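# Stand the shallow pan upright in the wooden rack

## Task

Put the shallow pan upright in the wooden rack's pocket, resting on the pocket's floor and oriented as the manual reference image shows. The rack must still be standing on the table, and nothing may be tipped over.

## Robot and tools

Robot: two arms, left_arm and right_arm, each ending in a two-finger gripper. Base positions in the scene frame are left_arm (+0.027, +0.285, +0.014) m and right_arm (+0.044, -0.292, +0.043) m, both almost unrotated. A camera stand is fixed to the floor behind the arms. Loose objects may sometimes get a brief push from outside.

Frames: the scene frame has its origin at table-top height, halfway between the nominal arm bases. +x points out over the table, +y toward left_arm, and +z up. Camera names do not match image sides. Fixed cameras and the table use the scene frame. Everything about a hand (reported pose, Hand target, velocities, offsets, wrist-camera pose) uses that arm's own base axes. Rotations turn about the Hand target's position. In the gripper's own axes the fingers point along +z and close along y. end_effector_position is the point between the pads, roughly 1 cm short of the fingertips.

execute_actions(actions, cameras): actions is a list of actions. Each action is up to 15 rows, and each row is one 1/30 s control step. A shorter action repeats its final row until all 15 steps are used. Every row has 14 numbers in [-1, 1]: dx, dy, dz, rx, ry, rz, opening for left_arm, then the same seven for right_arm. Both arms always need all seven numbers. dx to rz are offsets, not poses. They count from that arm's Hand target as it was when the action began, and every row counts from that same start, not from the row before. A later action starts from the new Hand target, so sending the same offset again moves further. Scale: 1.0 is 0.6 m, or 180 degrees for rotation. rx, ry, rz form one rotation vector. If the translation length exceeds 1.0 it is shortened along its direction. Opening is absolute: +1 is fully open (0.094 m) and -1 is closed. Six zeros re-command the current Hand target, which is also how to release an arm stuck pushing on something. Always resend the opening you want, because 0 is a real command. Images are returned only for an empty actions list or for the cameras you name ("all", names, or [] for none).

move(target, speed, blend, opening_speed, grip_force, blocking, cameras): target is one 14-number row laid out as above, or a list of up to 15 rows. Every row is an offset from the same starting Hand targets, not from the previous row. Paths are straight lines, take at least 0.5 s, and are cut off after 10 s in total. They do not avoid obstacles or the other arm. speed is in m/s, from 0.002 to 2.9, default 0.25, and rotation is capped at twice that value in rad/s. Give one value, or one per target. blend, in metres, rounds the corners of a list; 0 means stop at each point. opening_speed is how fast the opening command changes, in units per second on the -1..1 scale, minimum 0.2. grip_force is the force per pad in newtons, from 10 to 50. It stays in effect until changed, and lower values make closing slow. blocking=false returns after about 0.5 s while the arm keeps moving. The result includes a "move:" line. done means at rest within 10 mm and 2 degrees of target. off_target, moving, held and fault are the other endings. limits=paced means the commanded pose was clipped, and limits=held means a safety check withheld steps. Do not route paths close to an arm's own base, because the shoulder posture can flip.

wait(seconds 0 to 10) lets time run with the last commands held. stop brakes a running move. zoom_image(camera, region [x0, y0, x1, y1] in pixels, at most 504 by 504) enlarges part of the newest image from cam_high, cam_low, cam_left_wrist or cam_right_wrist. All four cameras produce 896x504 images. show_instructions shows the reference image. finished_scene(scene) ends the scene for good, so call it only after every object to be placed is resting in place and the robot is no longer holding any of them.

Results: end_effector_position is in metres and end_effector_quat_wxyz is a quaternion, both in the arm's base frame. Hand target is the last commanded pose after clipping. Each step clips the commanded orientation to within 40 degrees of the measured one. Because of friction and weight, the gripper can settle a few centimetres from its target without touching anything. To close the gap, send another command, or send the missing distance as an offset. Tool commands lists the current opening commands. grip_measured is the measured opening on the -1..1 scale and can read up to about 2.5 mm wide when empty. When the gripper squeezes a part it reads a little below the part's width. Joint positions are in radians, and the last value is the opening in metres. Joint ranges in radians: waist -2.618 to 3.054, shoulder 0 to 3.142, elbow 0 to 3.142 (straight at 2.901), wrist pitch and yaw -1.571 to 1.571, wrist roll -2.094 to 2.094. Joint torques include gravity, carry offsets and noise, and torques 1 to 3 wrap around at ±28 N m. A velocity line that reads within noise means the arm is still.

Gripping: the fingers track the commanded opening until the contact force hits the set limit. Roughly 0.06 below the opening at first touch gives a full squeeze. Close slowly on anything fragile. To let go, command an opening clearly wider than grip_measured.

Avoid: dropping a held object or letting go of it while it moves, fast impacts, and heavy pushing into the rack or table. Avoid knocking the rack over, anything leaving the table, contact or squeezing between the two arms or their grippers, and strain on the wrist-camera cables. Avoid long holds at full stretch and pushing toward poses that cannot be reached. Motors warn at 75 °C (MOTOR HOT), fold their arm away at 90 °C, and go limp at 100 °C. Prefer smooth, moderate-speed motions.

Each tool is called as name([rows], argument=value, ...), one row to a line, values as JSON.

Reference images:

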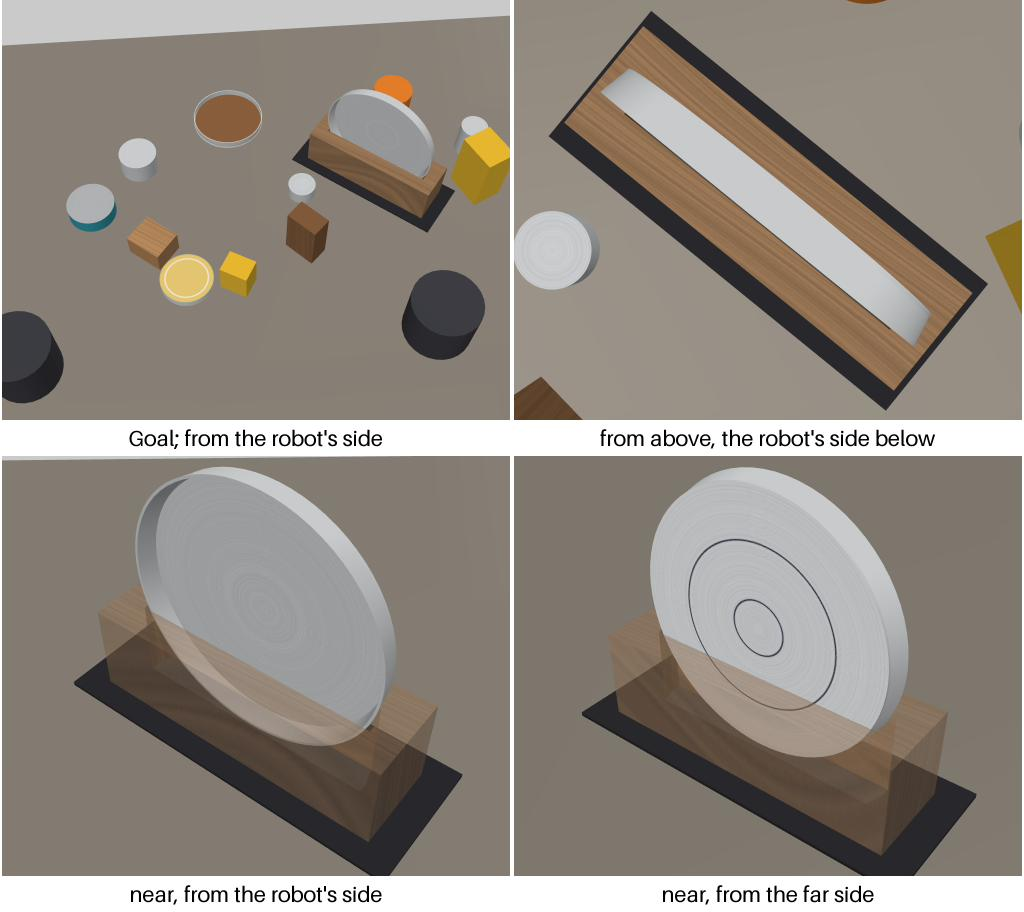

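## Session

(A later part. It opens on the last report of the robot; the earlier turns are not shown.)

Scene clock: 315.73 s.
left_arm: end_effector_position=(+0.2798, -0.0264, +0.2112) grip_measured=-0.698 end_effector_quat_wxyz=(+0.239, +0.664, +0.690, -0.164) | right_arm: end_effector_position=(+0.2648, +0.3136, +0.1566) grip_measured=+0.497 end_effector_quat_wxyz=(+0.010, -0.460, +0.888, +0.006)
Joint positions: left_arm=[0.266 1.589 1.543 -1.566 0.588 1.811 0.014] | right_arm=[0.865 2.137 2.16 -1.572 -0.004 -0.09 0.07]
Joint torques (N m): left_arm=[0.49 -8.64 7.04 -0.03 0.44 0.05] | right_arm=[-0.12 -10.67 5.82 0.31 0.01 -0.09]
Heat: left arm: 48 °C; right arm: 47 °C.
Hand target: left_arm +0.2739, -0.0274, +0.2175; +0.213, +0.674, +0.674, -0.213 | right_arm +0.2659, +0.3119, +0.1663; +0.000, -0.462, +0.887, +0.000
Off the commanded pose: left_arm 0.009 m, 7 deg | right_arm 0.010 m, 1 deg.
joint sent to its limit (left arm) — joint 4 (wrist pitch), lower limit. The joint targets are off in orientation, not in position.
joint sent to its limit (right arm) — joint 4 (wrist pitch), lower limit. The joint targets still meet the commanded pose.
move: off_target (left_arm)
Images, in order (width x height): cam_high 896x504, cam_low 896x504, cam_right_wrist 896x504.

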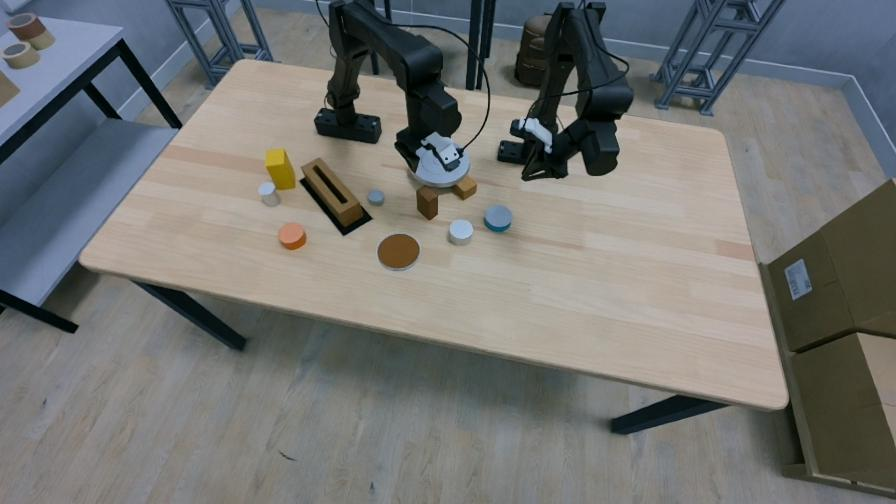

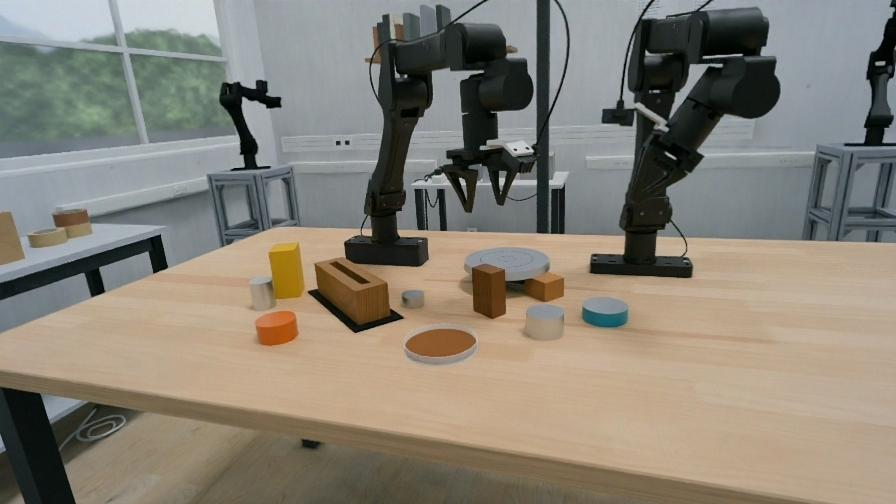

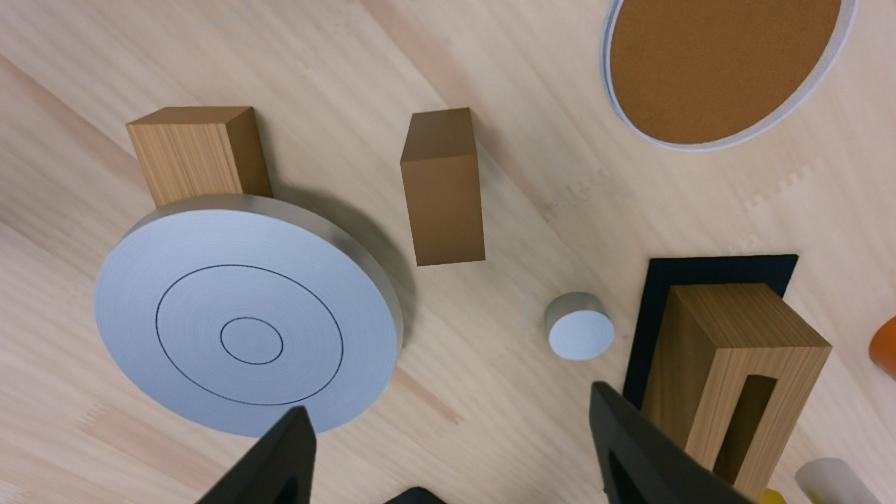

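move([
  [0,0,0,0,0,0,-0.7,-0.182,-0.267,0.056,0.221,-0.383,0.629,-0.1],
  [0,0,0,0,0,0,-0.7,-0.182,-0.233,-0.209,0.221,-0.383,0.629,-0.1],
], speed=[0.5,0.2], blend=[0.02,0], cameras=["all"])

zoom_image(camera="cam_low", region=[400, 210, 600, 330])

Scene clock: 343.93 s.
left_arm: end_effector_position=(+0.2798, -0.0264, +0.2112) grip_measured=-0.698 end_effector_quat_wxyz=(+0.239, +0.664, +0.690, -0.164) | right_arm: end_effector_position=(+0.1431, +0.1607, +0.0660) grip_measured=-0.097 end_effector_quat_wxyz=(-0.513, +0.828, -0.215, +0.076)
Joint positions: left_arm=[0.266 1.589 1.543 -1.566 0.588 1.811 0.014] | right_arm=[0.153 0.448 0.073 -0.406 -0.854 -2.107 0.042]
Joint torques (N m): left_arm=[0.4 -8.68 6.93 -0.04 0.44 0.08] | right_arm=[-0.05 1.43 7.38 1.34 -0.34 -0.04]
Heat: left arm: 47 °C; right arm: 47 °C.
Hand target: left_arm +0.2739, -0.0274, +0.2175; +0.213, +0.674, +0.674, -0.213 | right_arm +0.1455, +0.1616, +0.0732; -0.518, +0.825, -0.209, +0.082 (not the last commanded pose)
Off the commanded pose: left_arm 0.009 m, 7 deg | right_arm 0.031 m, 31 deg.
joint sent to its limit (left arm) — joint 4 (wrist pitch), lower limit. The joint targets are off in orientation, not in position.
move: held (right_arm; a check stopped the path), off_target (left_arm); path passed 1 of 2 targets; limits=held
pose unreachable (right arm): on one or more control steps of this call, first in action 0 (counted from 0), this arm could not follow its commanded pose, so it was not sent that pose on those steps. It may still have moved: this result reports where it is.
cause: moving toward the commanded pose would bring two parts of the arm too close to each other (its upper arm (the part past joint 2) and its wrist (the part past joint 5), with joints 3 (elbow) to 5 (wrist yaw) between them, 8 mm apart when it was first held).

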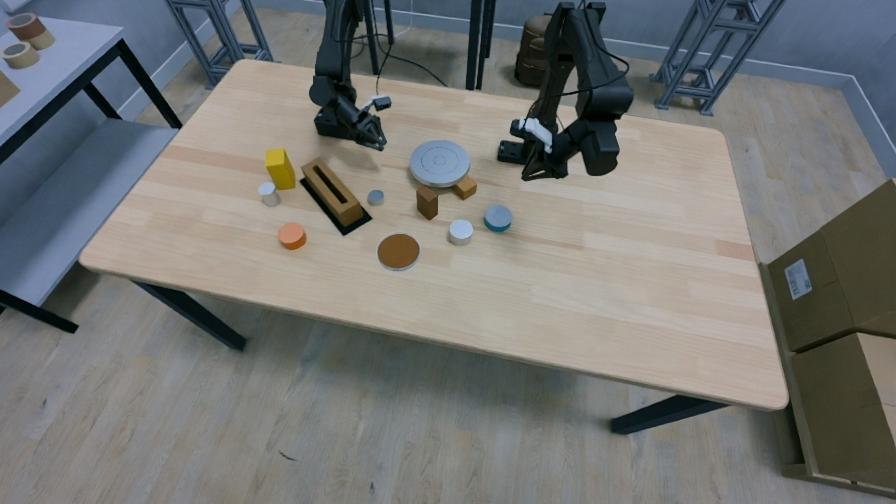

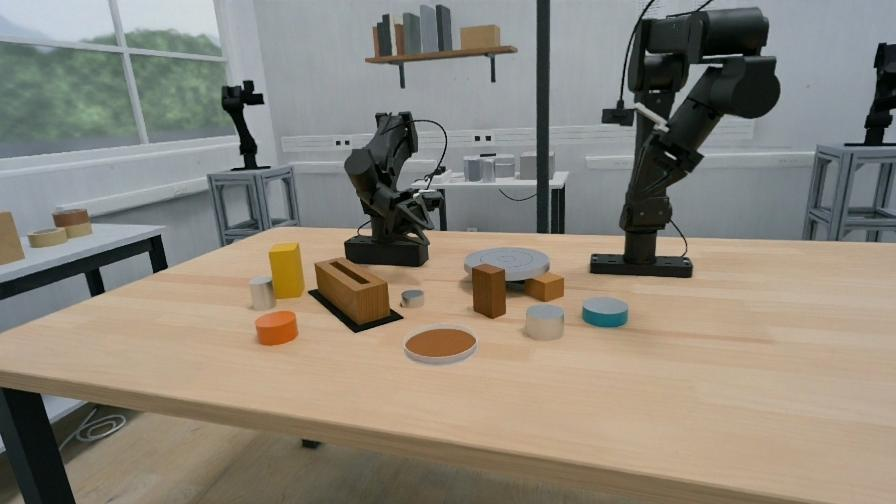

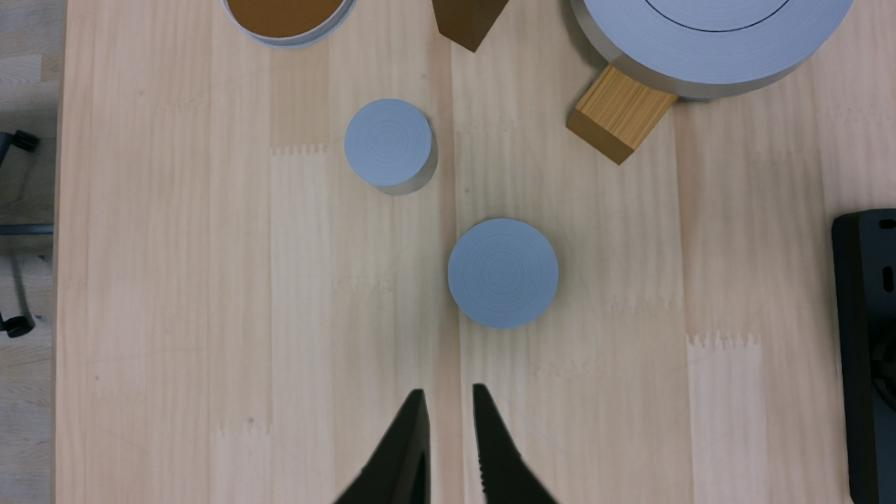

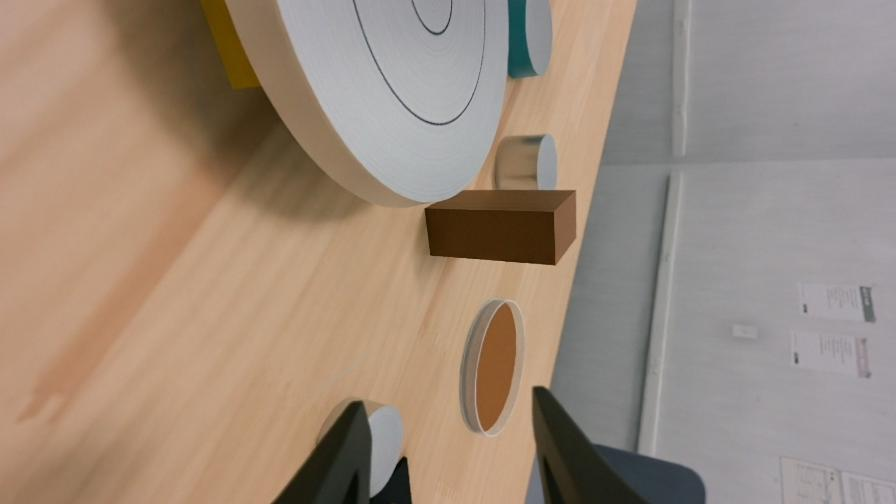

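Scaled by 2.520 from the camera's 896x504 image, which has a finer 1280x720 frame.

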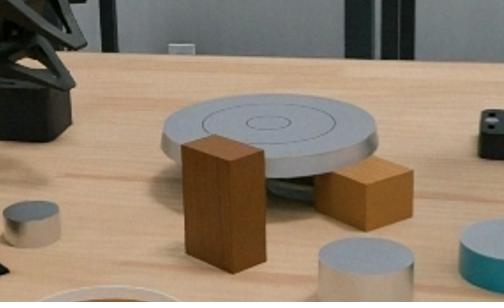

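move([
  [0,0,0,0,0,0,-0.7,0.158,-0.07,0.245,0,0,0,-0.1],
  [0,0,0,0,0,0,-0.7,0.158,-0.07,0.245,0.0806,0.738,-0.457,-0.1],
  [0,0,0,0,0,0,-0.7,0.061,0.057,-0.03,0.0806,0.738,-0.457,-0.1],
], speed=[0.4,0.6,0.2], blend=[0.03,0.03,0], cameras=["all"])

zoom_image(camera="cam_low", region=[400, 210, 600, 330])

Scene clock: 415.57 s.
left_arm: end_effector_position=(+0.2798, -0.0264, +0.2112) grip_measured=-0.698 end_effector_quat_wxyz=(+0.239, +0.664, +0.690, -0.164) | right_arm: end_effector_position=(+0.1805, +0.1926, +0.0498) grip_measured=-0.097 end_effector_quat_wxyz=(-0.052, -0.068, +0.906, +0.415)
Joint positions: left_arm=[0.266 1.589 1.543 -1.566 0.588 1.811 0.014] | right_arm=[0.269 1.51 0.657 -0.638 -0.86 0.157 0.042]
Joint torques (N m): left_arm=[0.43 -8.81 6.86 -0.04 0.42 0.07] | right_arm=[0.65 -5.67 4.14 0.62 -0.47 -0.05]
Heat: left arm: 47 °C; right arm: 48 °C.
Hand target: left_arm +0.2739, -0.0274, +0.2175; +0.213, +0.674, +0.674, -0.213 | right_arm +0.1820, +0.1958, +0.0551; -0.037, -0.079, +0.903, +0.421
Off the commanded pose: left_arm 0.009 m, 7 deg | right_arm 0.007 m, 2 deg.
joint sent to its limit (left arm) — joint 4 (wrist pitch), lower limit. The joint targets are off in orientation, not in position.
move: off_target (left_arm)

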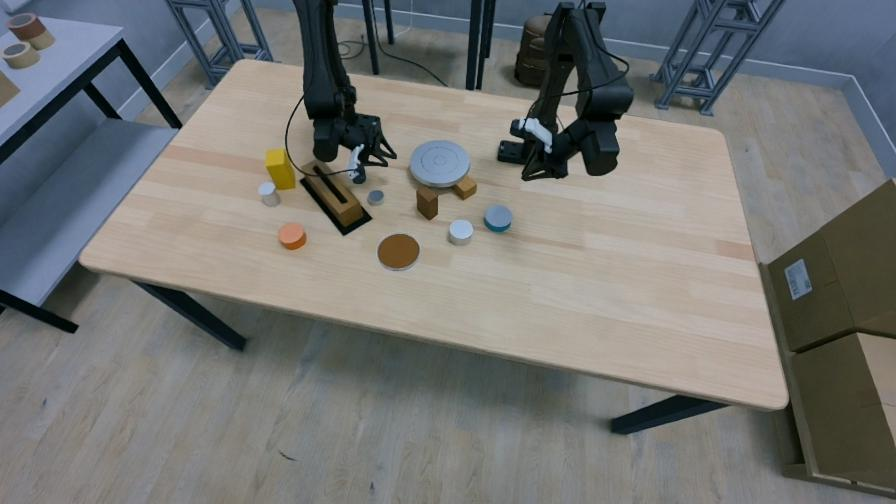

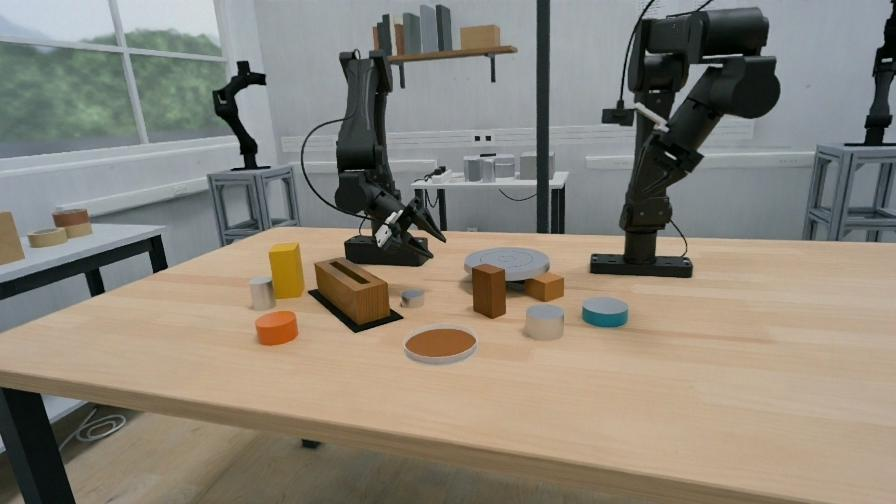

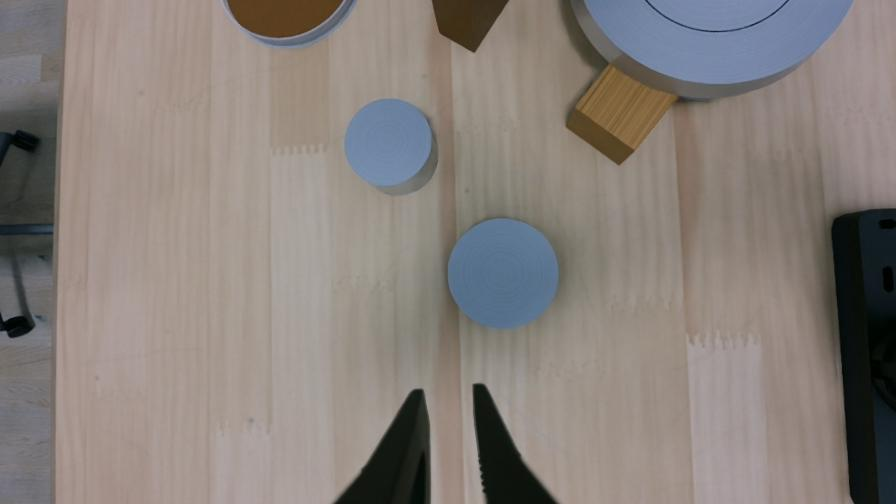

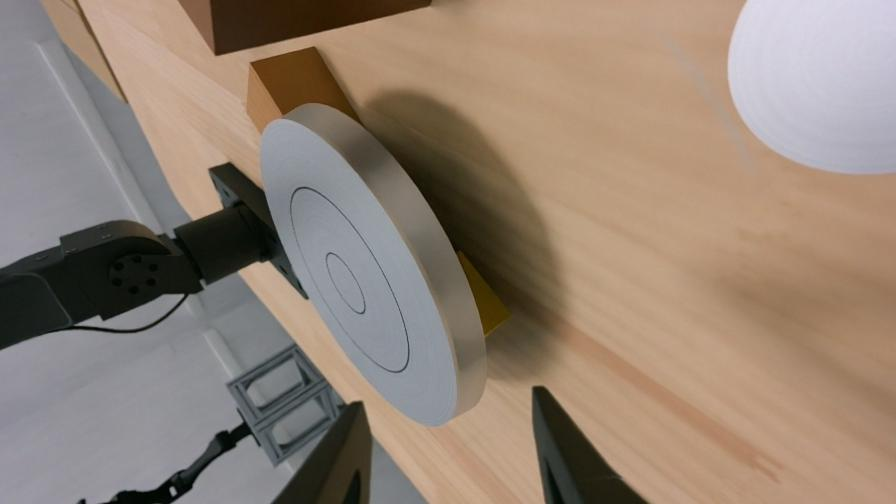

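Scaled by 2.520 from the camera's 896x504 image, which has a finer 1280x720 frame.

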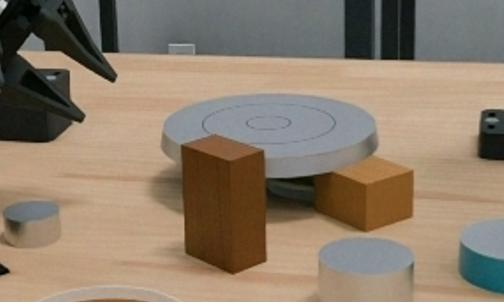

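move([
  [0,0,0,0,0,0,-0.7,-0.031,0.107,-0.085,0,0,0,-0.1],
], speed=0.1, cameras=["cam_low","cam_right_wrist"])

zoom_image(camera="cam_low", region=[400, 210, 600, 330])

Scene clock: 430.77 s.
left_arm: end_effector_position=(+0.2798, -0.0264, +0.2112) grip_measured=-0.698 end_effector_quat_wxyz=(+0.239, +0.664, +0.690, -0.164) | right_arm: end_effector_position=(+0.1656, +0.2584, +0.0066) grip_measured=-0.097 end_effector_quat_wxyz=(-0.037, -0.075, +0.904, +0.420)
Joint positions: left_arm=[0.266 1.589 1.543 -1.566 0.588 1.811 0.014] | right_arm=[0.571 1.633 0.506 -0.011 -0.781 0.587 0.042]
Joint torques (N m): left_arm=[0.49 -8.8 6.84 -0.01 0.43 0.07] | right_arm=[0.69 -3.67 3.62 1.1 -0.35 0.06]
Heat: left arm: 46 °C; right arm: 47 °C.
Hand target: left_arm +0.2739, -0.0274, +0.2175; +0.213, +0.674, +0.674, -0.213 | right_arm +0.1634, +0.2600, +0.0042; -0.037, -0.079, +0.903, +0.421
Off the commanded pose: left_arm 0.009 m, 7 deg | right_arm 0.004 m, 1 deg.
joint sent to its limit (left arm) — joint 4 (wrist pitch), lower limit. The joint targets are off in orientation, not in position.
move: off_target (left_arm)
Images, in order (width x height): cam_low 896x504, cam_right_wrist 896x504.

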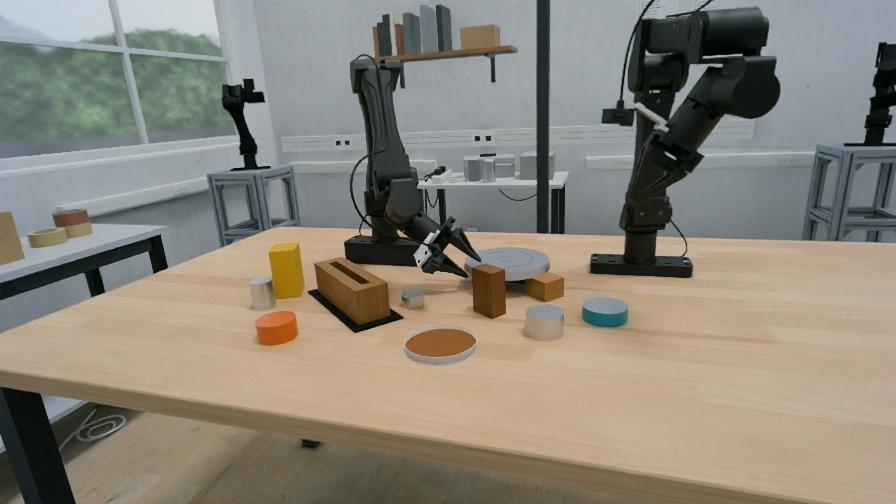

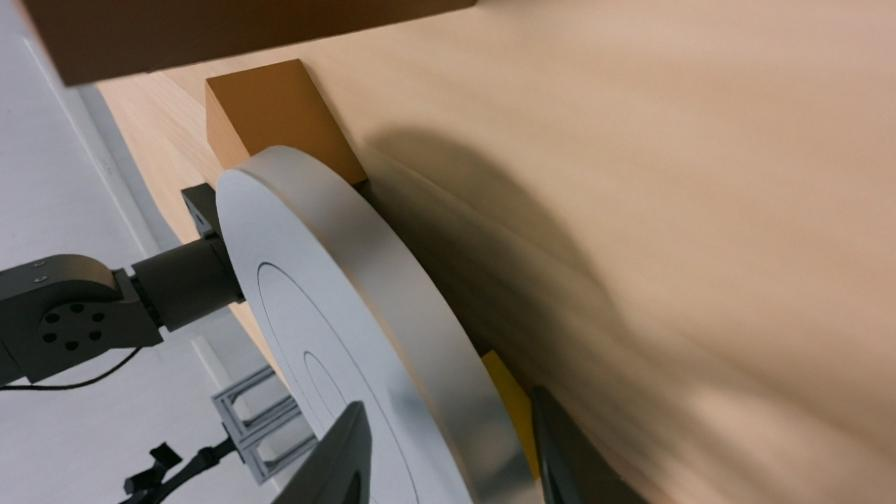

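Scaled by 2.520 from the camera's 896x504 image, which has a finer 1280x720 frame.

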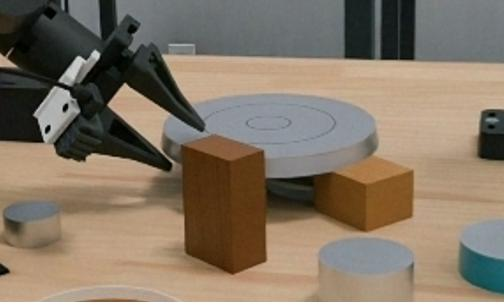

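move([
  [0,0,0,0,0,0,-0.7,-0.003,0.019,-0.017,0,0,0,-0.1],
  [0,0,0,0,0,0,-0.7,-0.003,0.019,-0.017,0,0,0,-0.7],
], speed=0.08, opening_speed=0.5, cameras=["cam_low","cam_right_wrist"])

zoom_image(camera="cam_low", region=[400, 210, 600, 330])

Scene clock: 440.63 s.
left_arm: end_effector_position=(+0.2798, -0.0264, +0.2112) grip_measured=-0.698 end_effector_quat_wxyz=(+0.239, +0.664, +0.690, -0.164) | right_arm: end_effector_position=(+0.1641, +0.2851, +0.0165) grip_measured=-0.453 end_effector_quat_wxyz=(-0.032, -0.104, +0.875, +0.472)
Joint positions: left_arm=[0.266 1.589 1.543 -1.566 0.588 1.811 0.014] | right_arm=[0.617 1.692 0.501 0.182 -0.86 0.644 0.026]
Joint torques (N m): left_arm=[0.55 -8.69 6.87 -0.01 0.46 0.04] | right_arm=[0.49 -4.63 3.03 0.4 0.64 -0.05]
Heat: left arm: 46 °C; right arm: 46 °C.
Hand target: left_arm +0.2739, -0.0274, +0.2175; +0.213, +0.674, +0.674, -0.213 | right_arm +0.1617, +0.2715, -0.0060; -0.037, -0.079, +0.903, +0.421
Off the commanded pose: left_arm 0.009 m, 7 deg | right_arm 0.026 m, 7 deg.
joint sent to its limit (left arm) — joint 4 (wrist pitch), lower limit. The joint targets are off in orientation, not in position.
move: off_target (left_arm, right_arm)
Images, in order (width x height): cam_low 896x504, cam_right_wrist 896x504.

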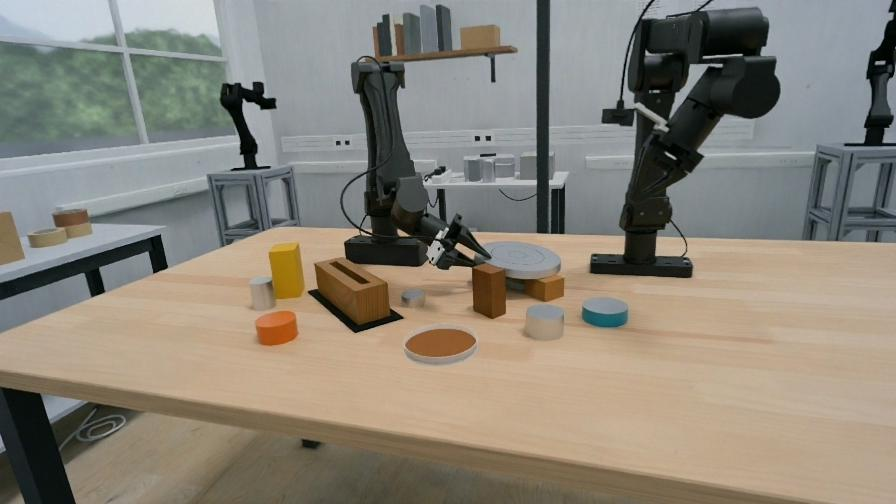

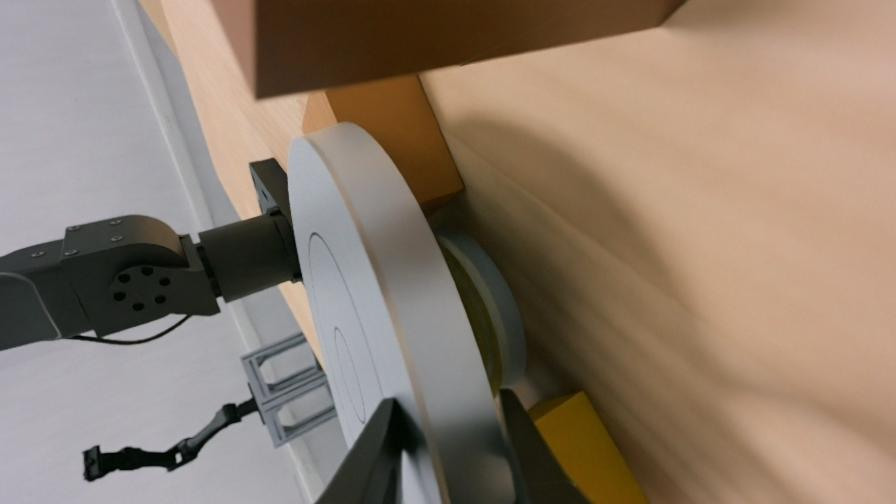

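Scaled by 2.520 from the camera's 896x504 image, which has a finer 1280x720 frame.

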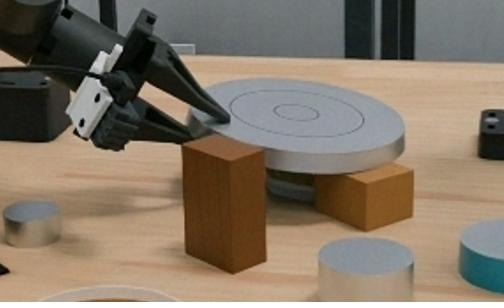

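move([
  [0,0,0,0,0,0,-0.7,0,0,0.1,0,0,0,-0.75],
  [0,0,0,0,0,0,-0.7,0.05,-0.05,0.33,0,0,0,-0.75],
], speed=0.1, blend=[0.02,0], cameras=["all"])

Scene clock: 445.47 s.
left_arm: end_effector_position=(+0.2798, -0.0264, +0.2112) grip_measured=-0.698 end_effector_quat_wxyz=(+0.239, +0.664, +0.690, -0.164) | right_arm: end_effector_position=(+0.1878, +0.2377, +0.1748) grip_measured=-0.667 end_effector_quat_wxyz=(-0.052, -0.066, +0.912, +0.401)
Joint positions: left_arm=[0.266 1.589 1.543 -1.566 0.588 1.811 0.014] | right_arm=[0.458 1.377 1.082 -1.003 -0.798 0.429 0.016]
Joint torques (N m): left_arm=[0.36 -8.75 6.87 -0.04 0.46 0.03] | right_arm=[-0.64 -4.78 8.13 0.71 -0.68 -0.13]
Heat: left arm: 46 °C; right arm: 46 °C.
Hand target: left_arm +0.2739, -0.0274, +0.2175; +0.213, +0.674, +0.674, -0.213 | right_arm +0.1917, +0.2414, +0.1921; -0.037, -0.079, +0.903, +0.421
Off the commanded pose: left_arm 0.009 m, 7 deg | right_arm 0.018 m, 3 deg.
joint sent to its limit (left arm) — joint 4 (wrist pitch), lower limit. The joint targets are off in orientation, not in position.
move: off_target (left_arm, right_arm)

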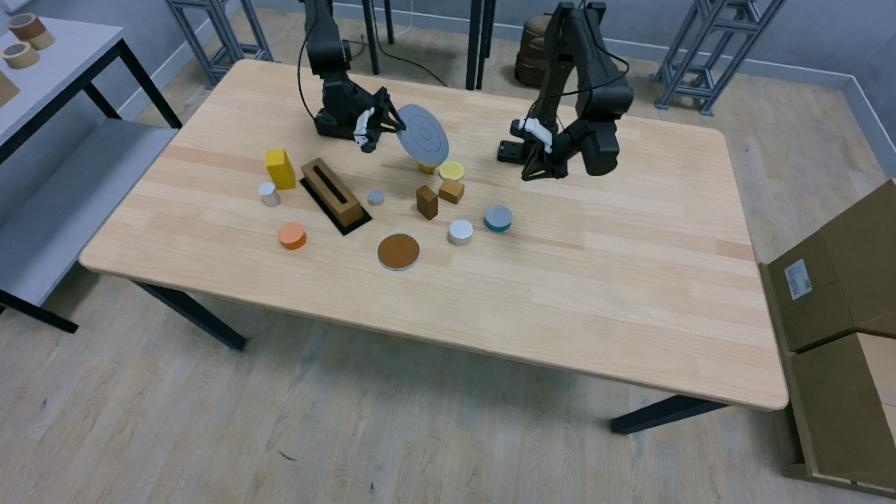

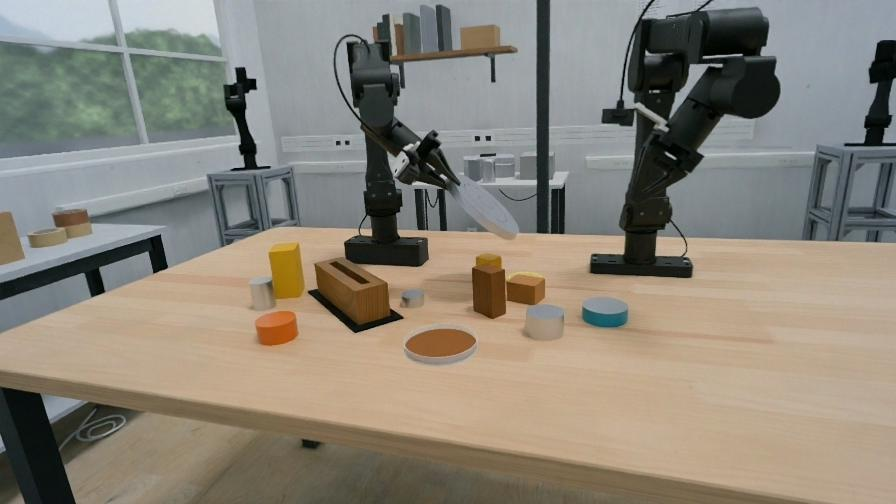

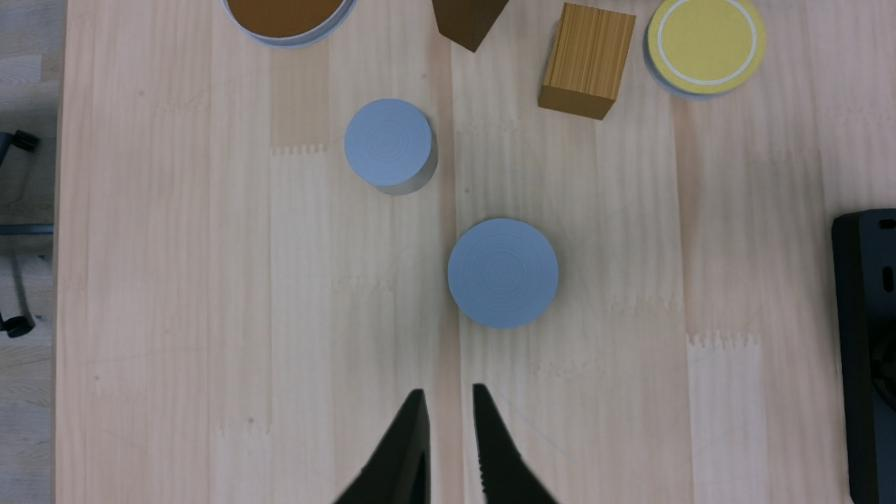

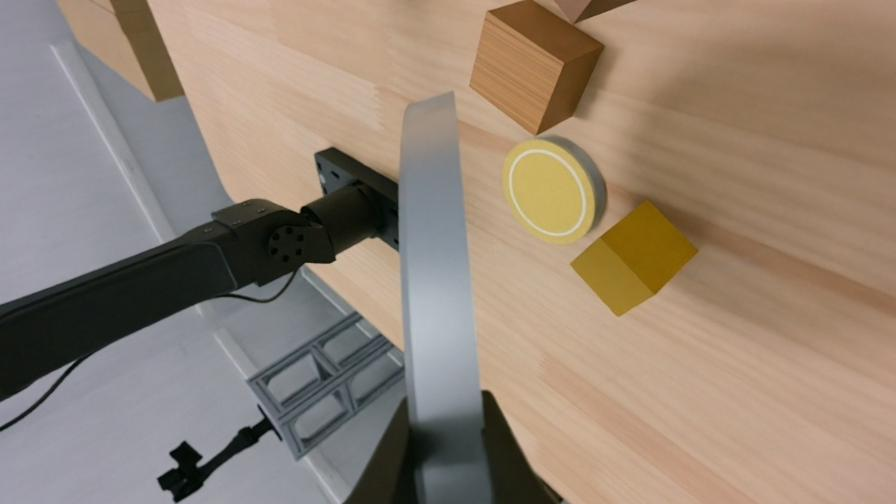

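move(target=[-0.035,-0.264,0.183,0,0,0,-0.1,0.074,0.003,-0.058,0.0288,0.433,-0.316,-0.75], speed=0.3, cameras=["all"])

Scene clock: 471.40 s.
left_arm: end_effector_position=(+0.2528, -0.1831, +0.3248) grip_measured=-0.102 end_effector_quat_wxyz=(+0.279, +0.654, +0.678, -0.187) | right_arm: end_effector_position=(+0.2312, +0.2404, +0.1458) grip_measured=-0.667 end_effector_quat_wxyz=(-0.380, +0.584, +0.625, +0.352)
Joint positions: left_arm=[-0.307 1.527 1.909 -1.567 0.581 1.11 0.042] | right_arm=[0.318 1.457 0.861 -0.539 -1.036 2.071 0.016]
Joint torques (N m): left_arm=[-0.58 -4.4 9.24 0.82 0.43 -0.04] | right_arm=[-0.58 -4.19 7.35 0.89 -0.73 0.09]
Heat: left arm: 46 °C; right arm: 48 °C.
Hand target: left_arm +0.2530, -0.1858, +0.3274; +0.213, +0.674, +0.674, -0.213 | right_arm +0.2360, +0.2432, +0.1571; -0.380, +0.597, +0.596, +0.380
Off the commanded pose: left_arm 0.004 m, 9 deg | right_arm 0.013 m, 5 deg.
joint sent to its limit (left arm) — joint 4 (wrist pitch), lower limit. The joint targets are off in orientation, not in position.
joint sent to its limit (right arm) — joint 6 (wrist roll), upper limit. The joint targets are off in orientation, not in position.
move: off_target (left_arm, right_arm)

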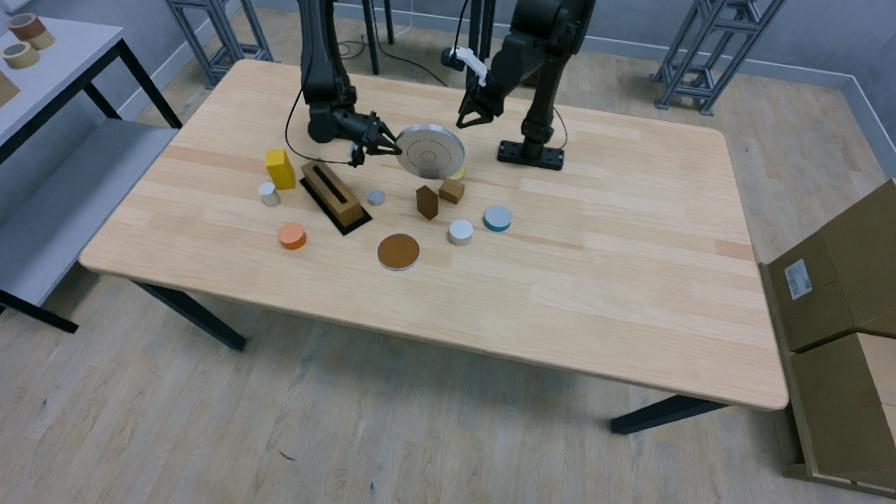

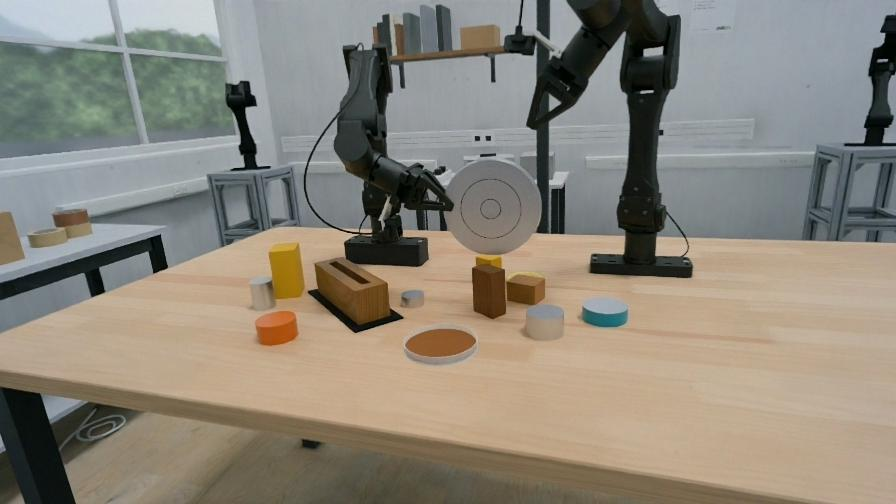

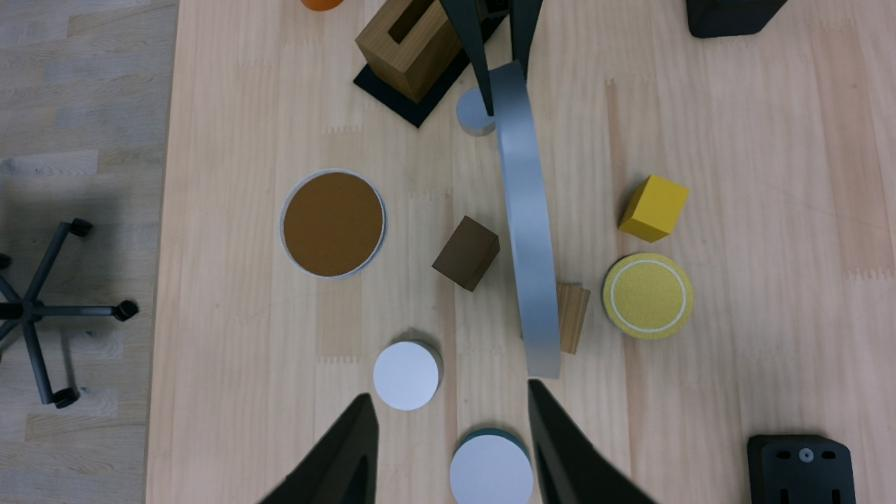

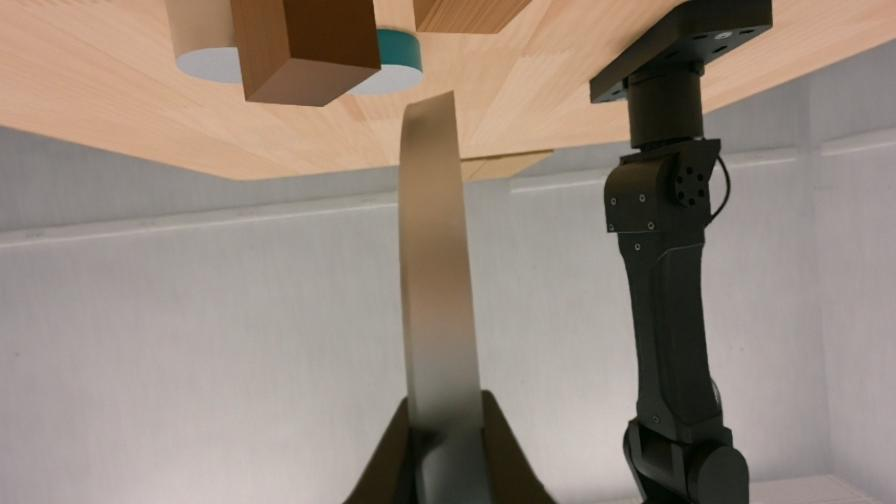

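move(target=[-0.052,-0.007,-0.056,0,0,0.0556,-0.1,0,0,0,0,0,0,-0.75], speed=0.15, cameras=["cam_left_wrist","cam_low"])

Scene clock: 491.93 s.
left_arm: end_effector_position=(+0.2283, -0.1897, +0.2954) grip_measured=-0.102 end_effector_quat_wxyz=(+0.232, +0.612, +0.731, -0.191) | right_arm: end_effector_position=(+0.2312, +0.2404, +0.1458) grip_measured=-0.667 end_effector_quat_wxyz=(-0.381, +0.584, +0.625, +0.352)
Joint positions: left_arm=[-0.403 1.436 1.73 -1.494 0.496 0.896 0.042] | right_arm=[0.318 1.457 0.861 -0.539 -1.036 2.071 0.016]
Joint torques (N m): left_arm=[-0.76 -7.04 4.94 0.97 0.35 -0.06] | right_arm=[-0.7 -4.3 7.32 0.91 -0.73 0.06]
Heat: left arm: 48 °C; right arm: 47 °C.
Hand target: left_arm +0.2218, -0.1900, +0.2938; +0.231, +0.613, +0.731, -0.194 | right_arm +0.2360, +0.2432, +0.1571; -0.380, +0.597, +0.596, +0.380
Off the commanded pose: left_arm 0.007 m, 0 deg | right_arm 0.013 m, 5 deg.
joint sent to its limit (right arm) — joint 6 (wrist roll), upper limit. The joint targets are off in orientation, not in position.
move: off_target (right_arm)
Images, in order (width x height): cam_low 896x504, cam_left_wrist 896x504.

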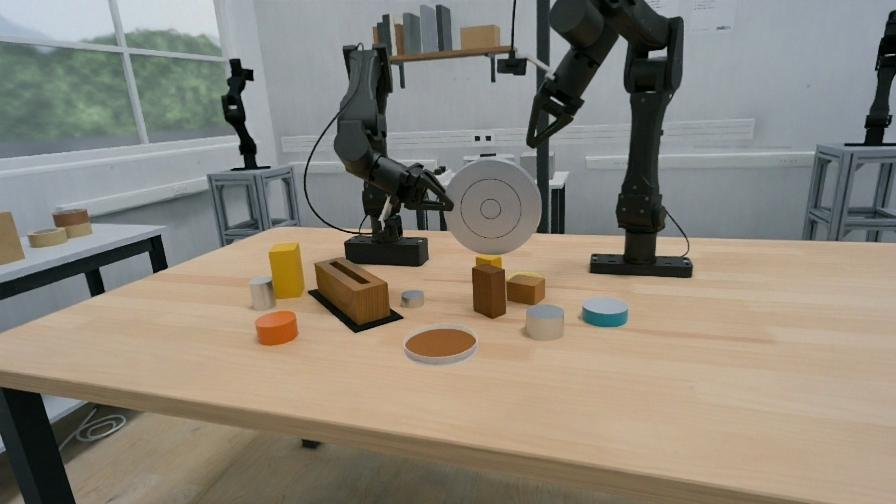

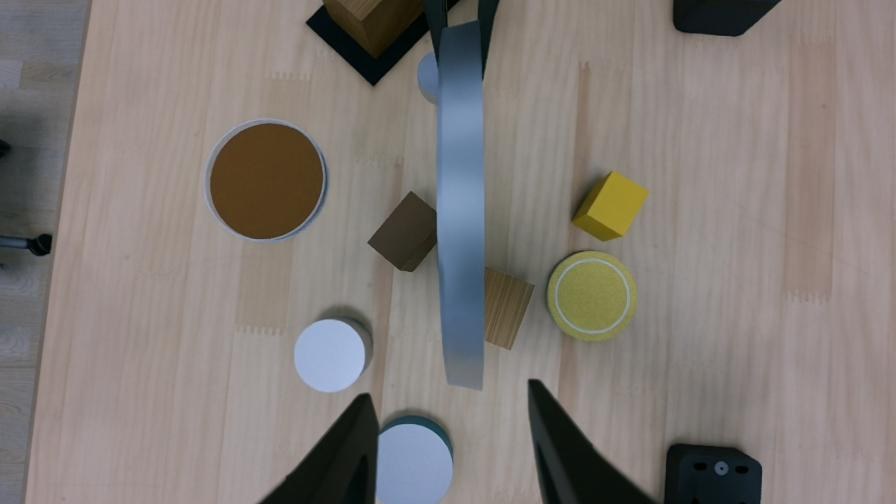

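move(target=[0.003,-0.067,-0.095,0,0,0,-0.1,0,0,0,0,0,0,-0.75], speed=0.1, cameras=["cam_left_wrist","cam_low"])

zoom_image(camera="cam_low", region=[380, 90, 640, 270])

Scene clock: 496.60 s.
left_arm: end_effector_position=(+0.2307, -0.2314, +0.2373) grip_measured=-0.102 end_effector_quat_wxyz=(+0.230, +0.612, +0.732, -0.192) | right_arm: end_effector_position=(+0.2312, +0.2404, +0.1458) grip_measured=-0.667 end_effector_quat_wxyz=(-0.381, +0.584, +0.625, +0.352)
Joint positions: left_arm=[-0.553 1.408 1.448 -1.176 0.439 0.741 0.042] | right_arm=[0.318 1.457 0.861 -0.539 -1.036 2.071 0.016]
Joint torques (N m): left_arm=[-0.65 -7.9 5.72 1.11 0.27 -0.03] | right_arm=[-0.66 -4.12 7.39 0.92 -0.73 0.05]
Heat: left arm: 47 °C; right arm: 46 °C.
Hand target: left_arm +0.2235, -0.2302, +0.2368; +0.231, +0.613, +0.730, -0.194 | right_arm +0.2360, +0.2432, +0.1571; -0.380, +0.597, +0.596, +0.380
Off the commanded pose: left_arm 0.007 m, 0 deg | right_arm 0.013 m, 5 deg.
joint sent to its limit (right arm) — joint 6 (wrist roll), upper limit. The joint targets are off in orientation, not in position.
move: off_target (right_arm)
Images, in order (width x height): cam_low 896x504, cam_left_wrist 896x504.

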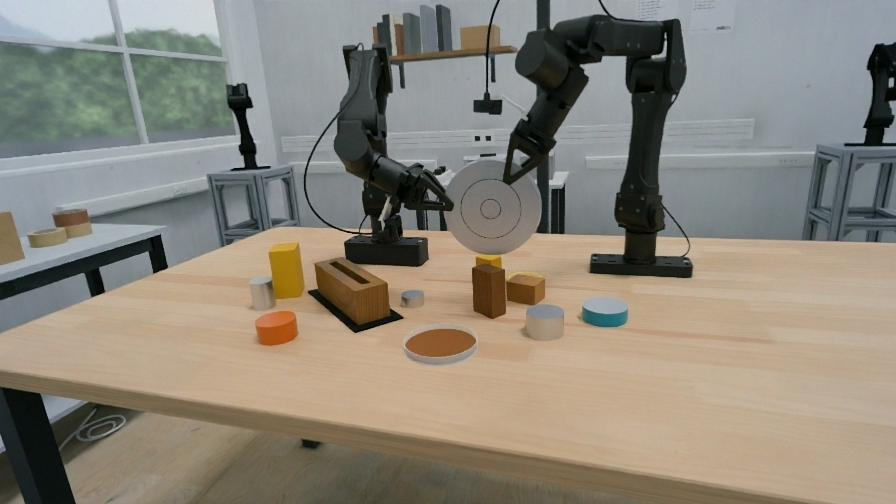

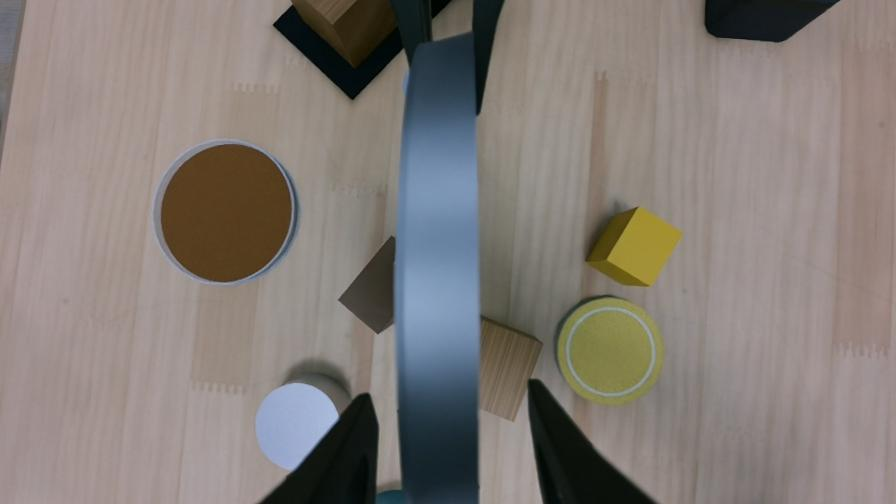

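Scaled by 1.938 from the camera's 896x504 image, which has a finer 1280x720 frame.

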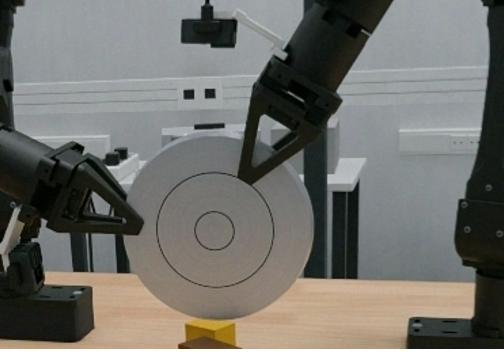

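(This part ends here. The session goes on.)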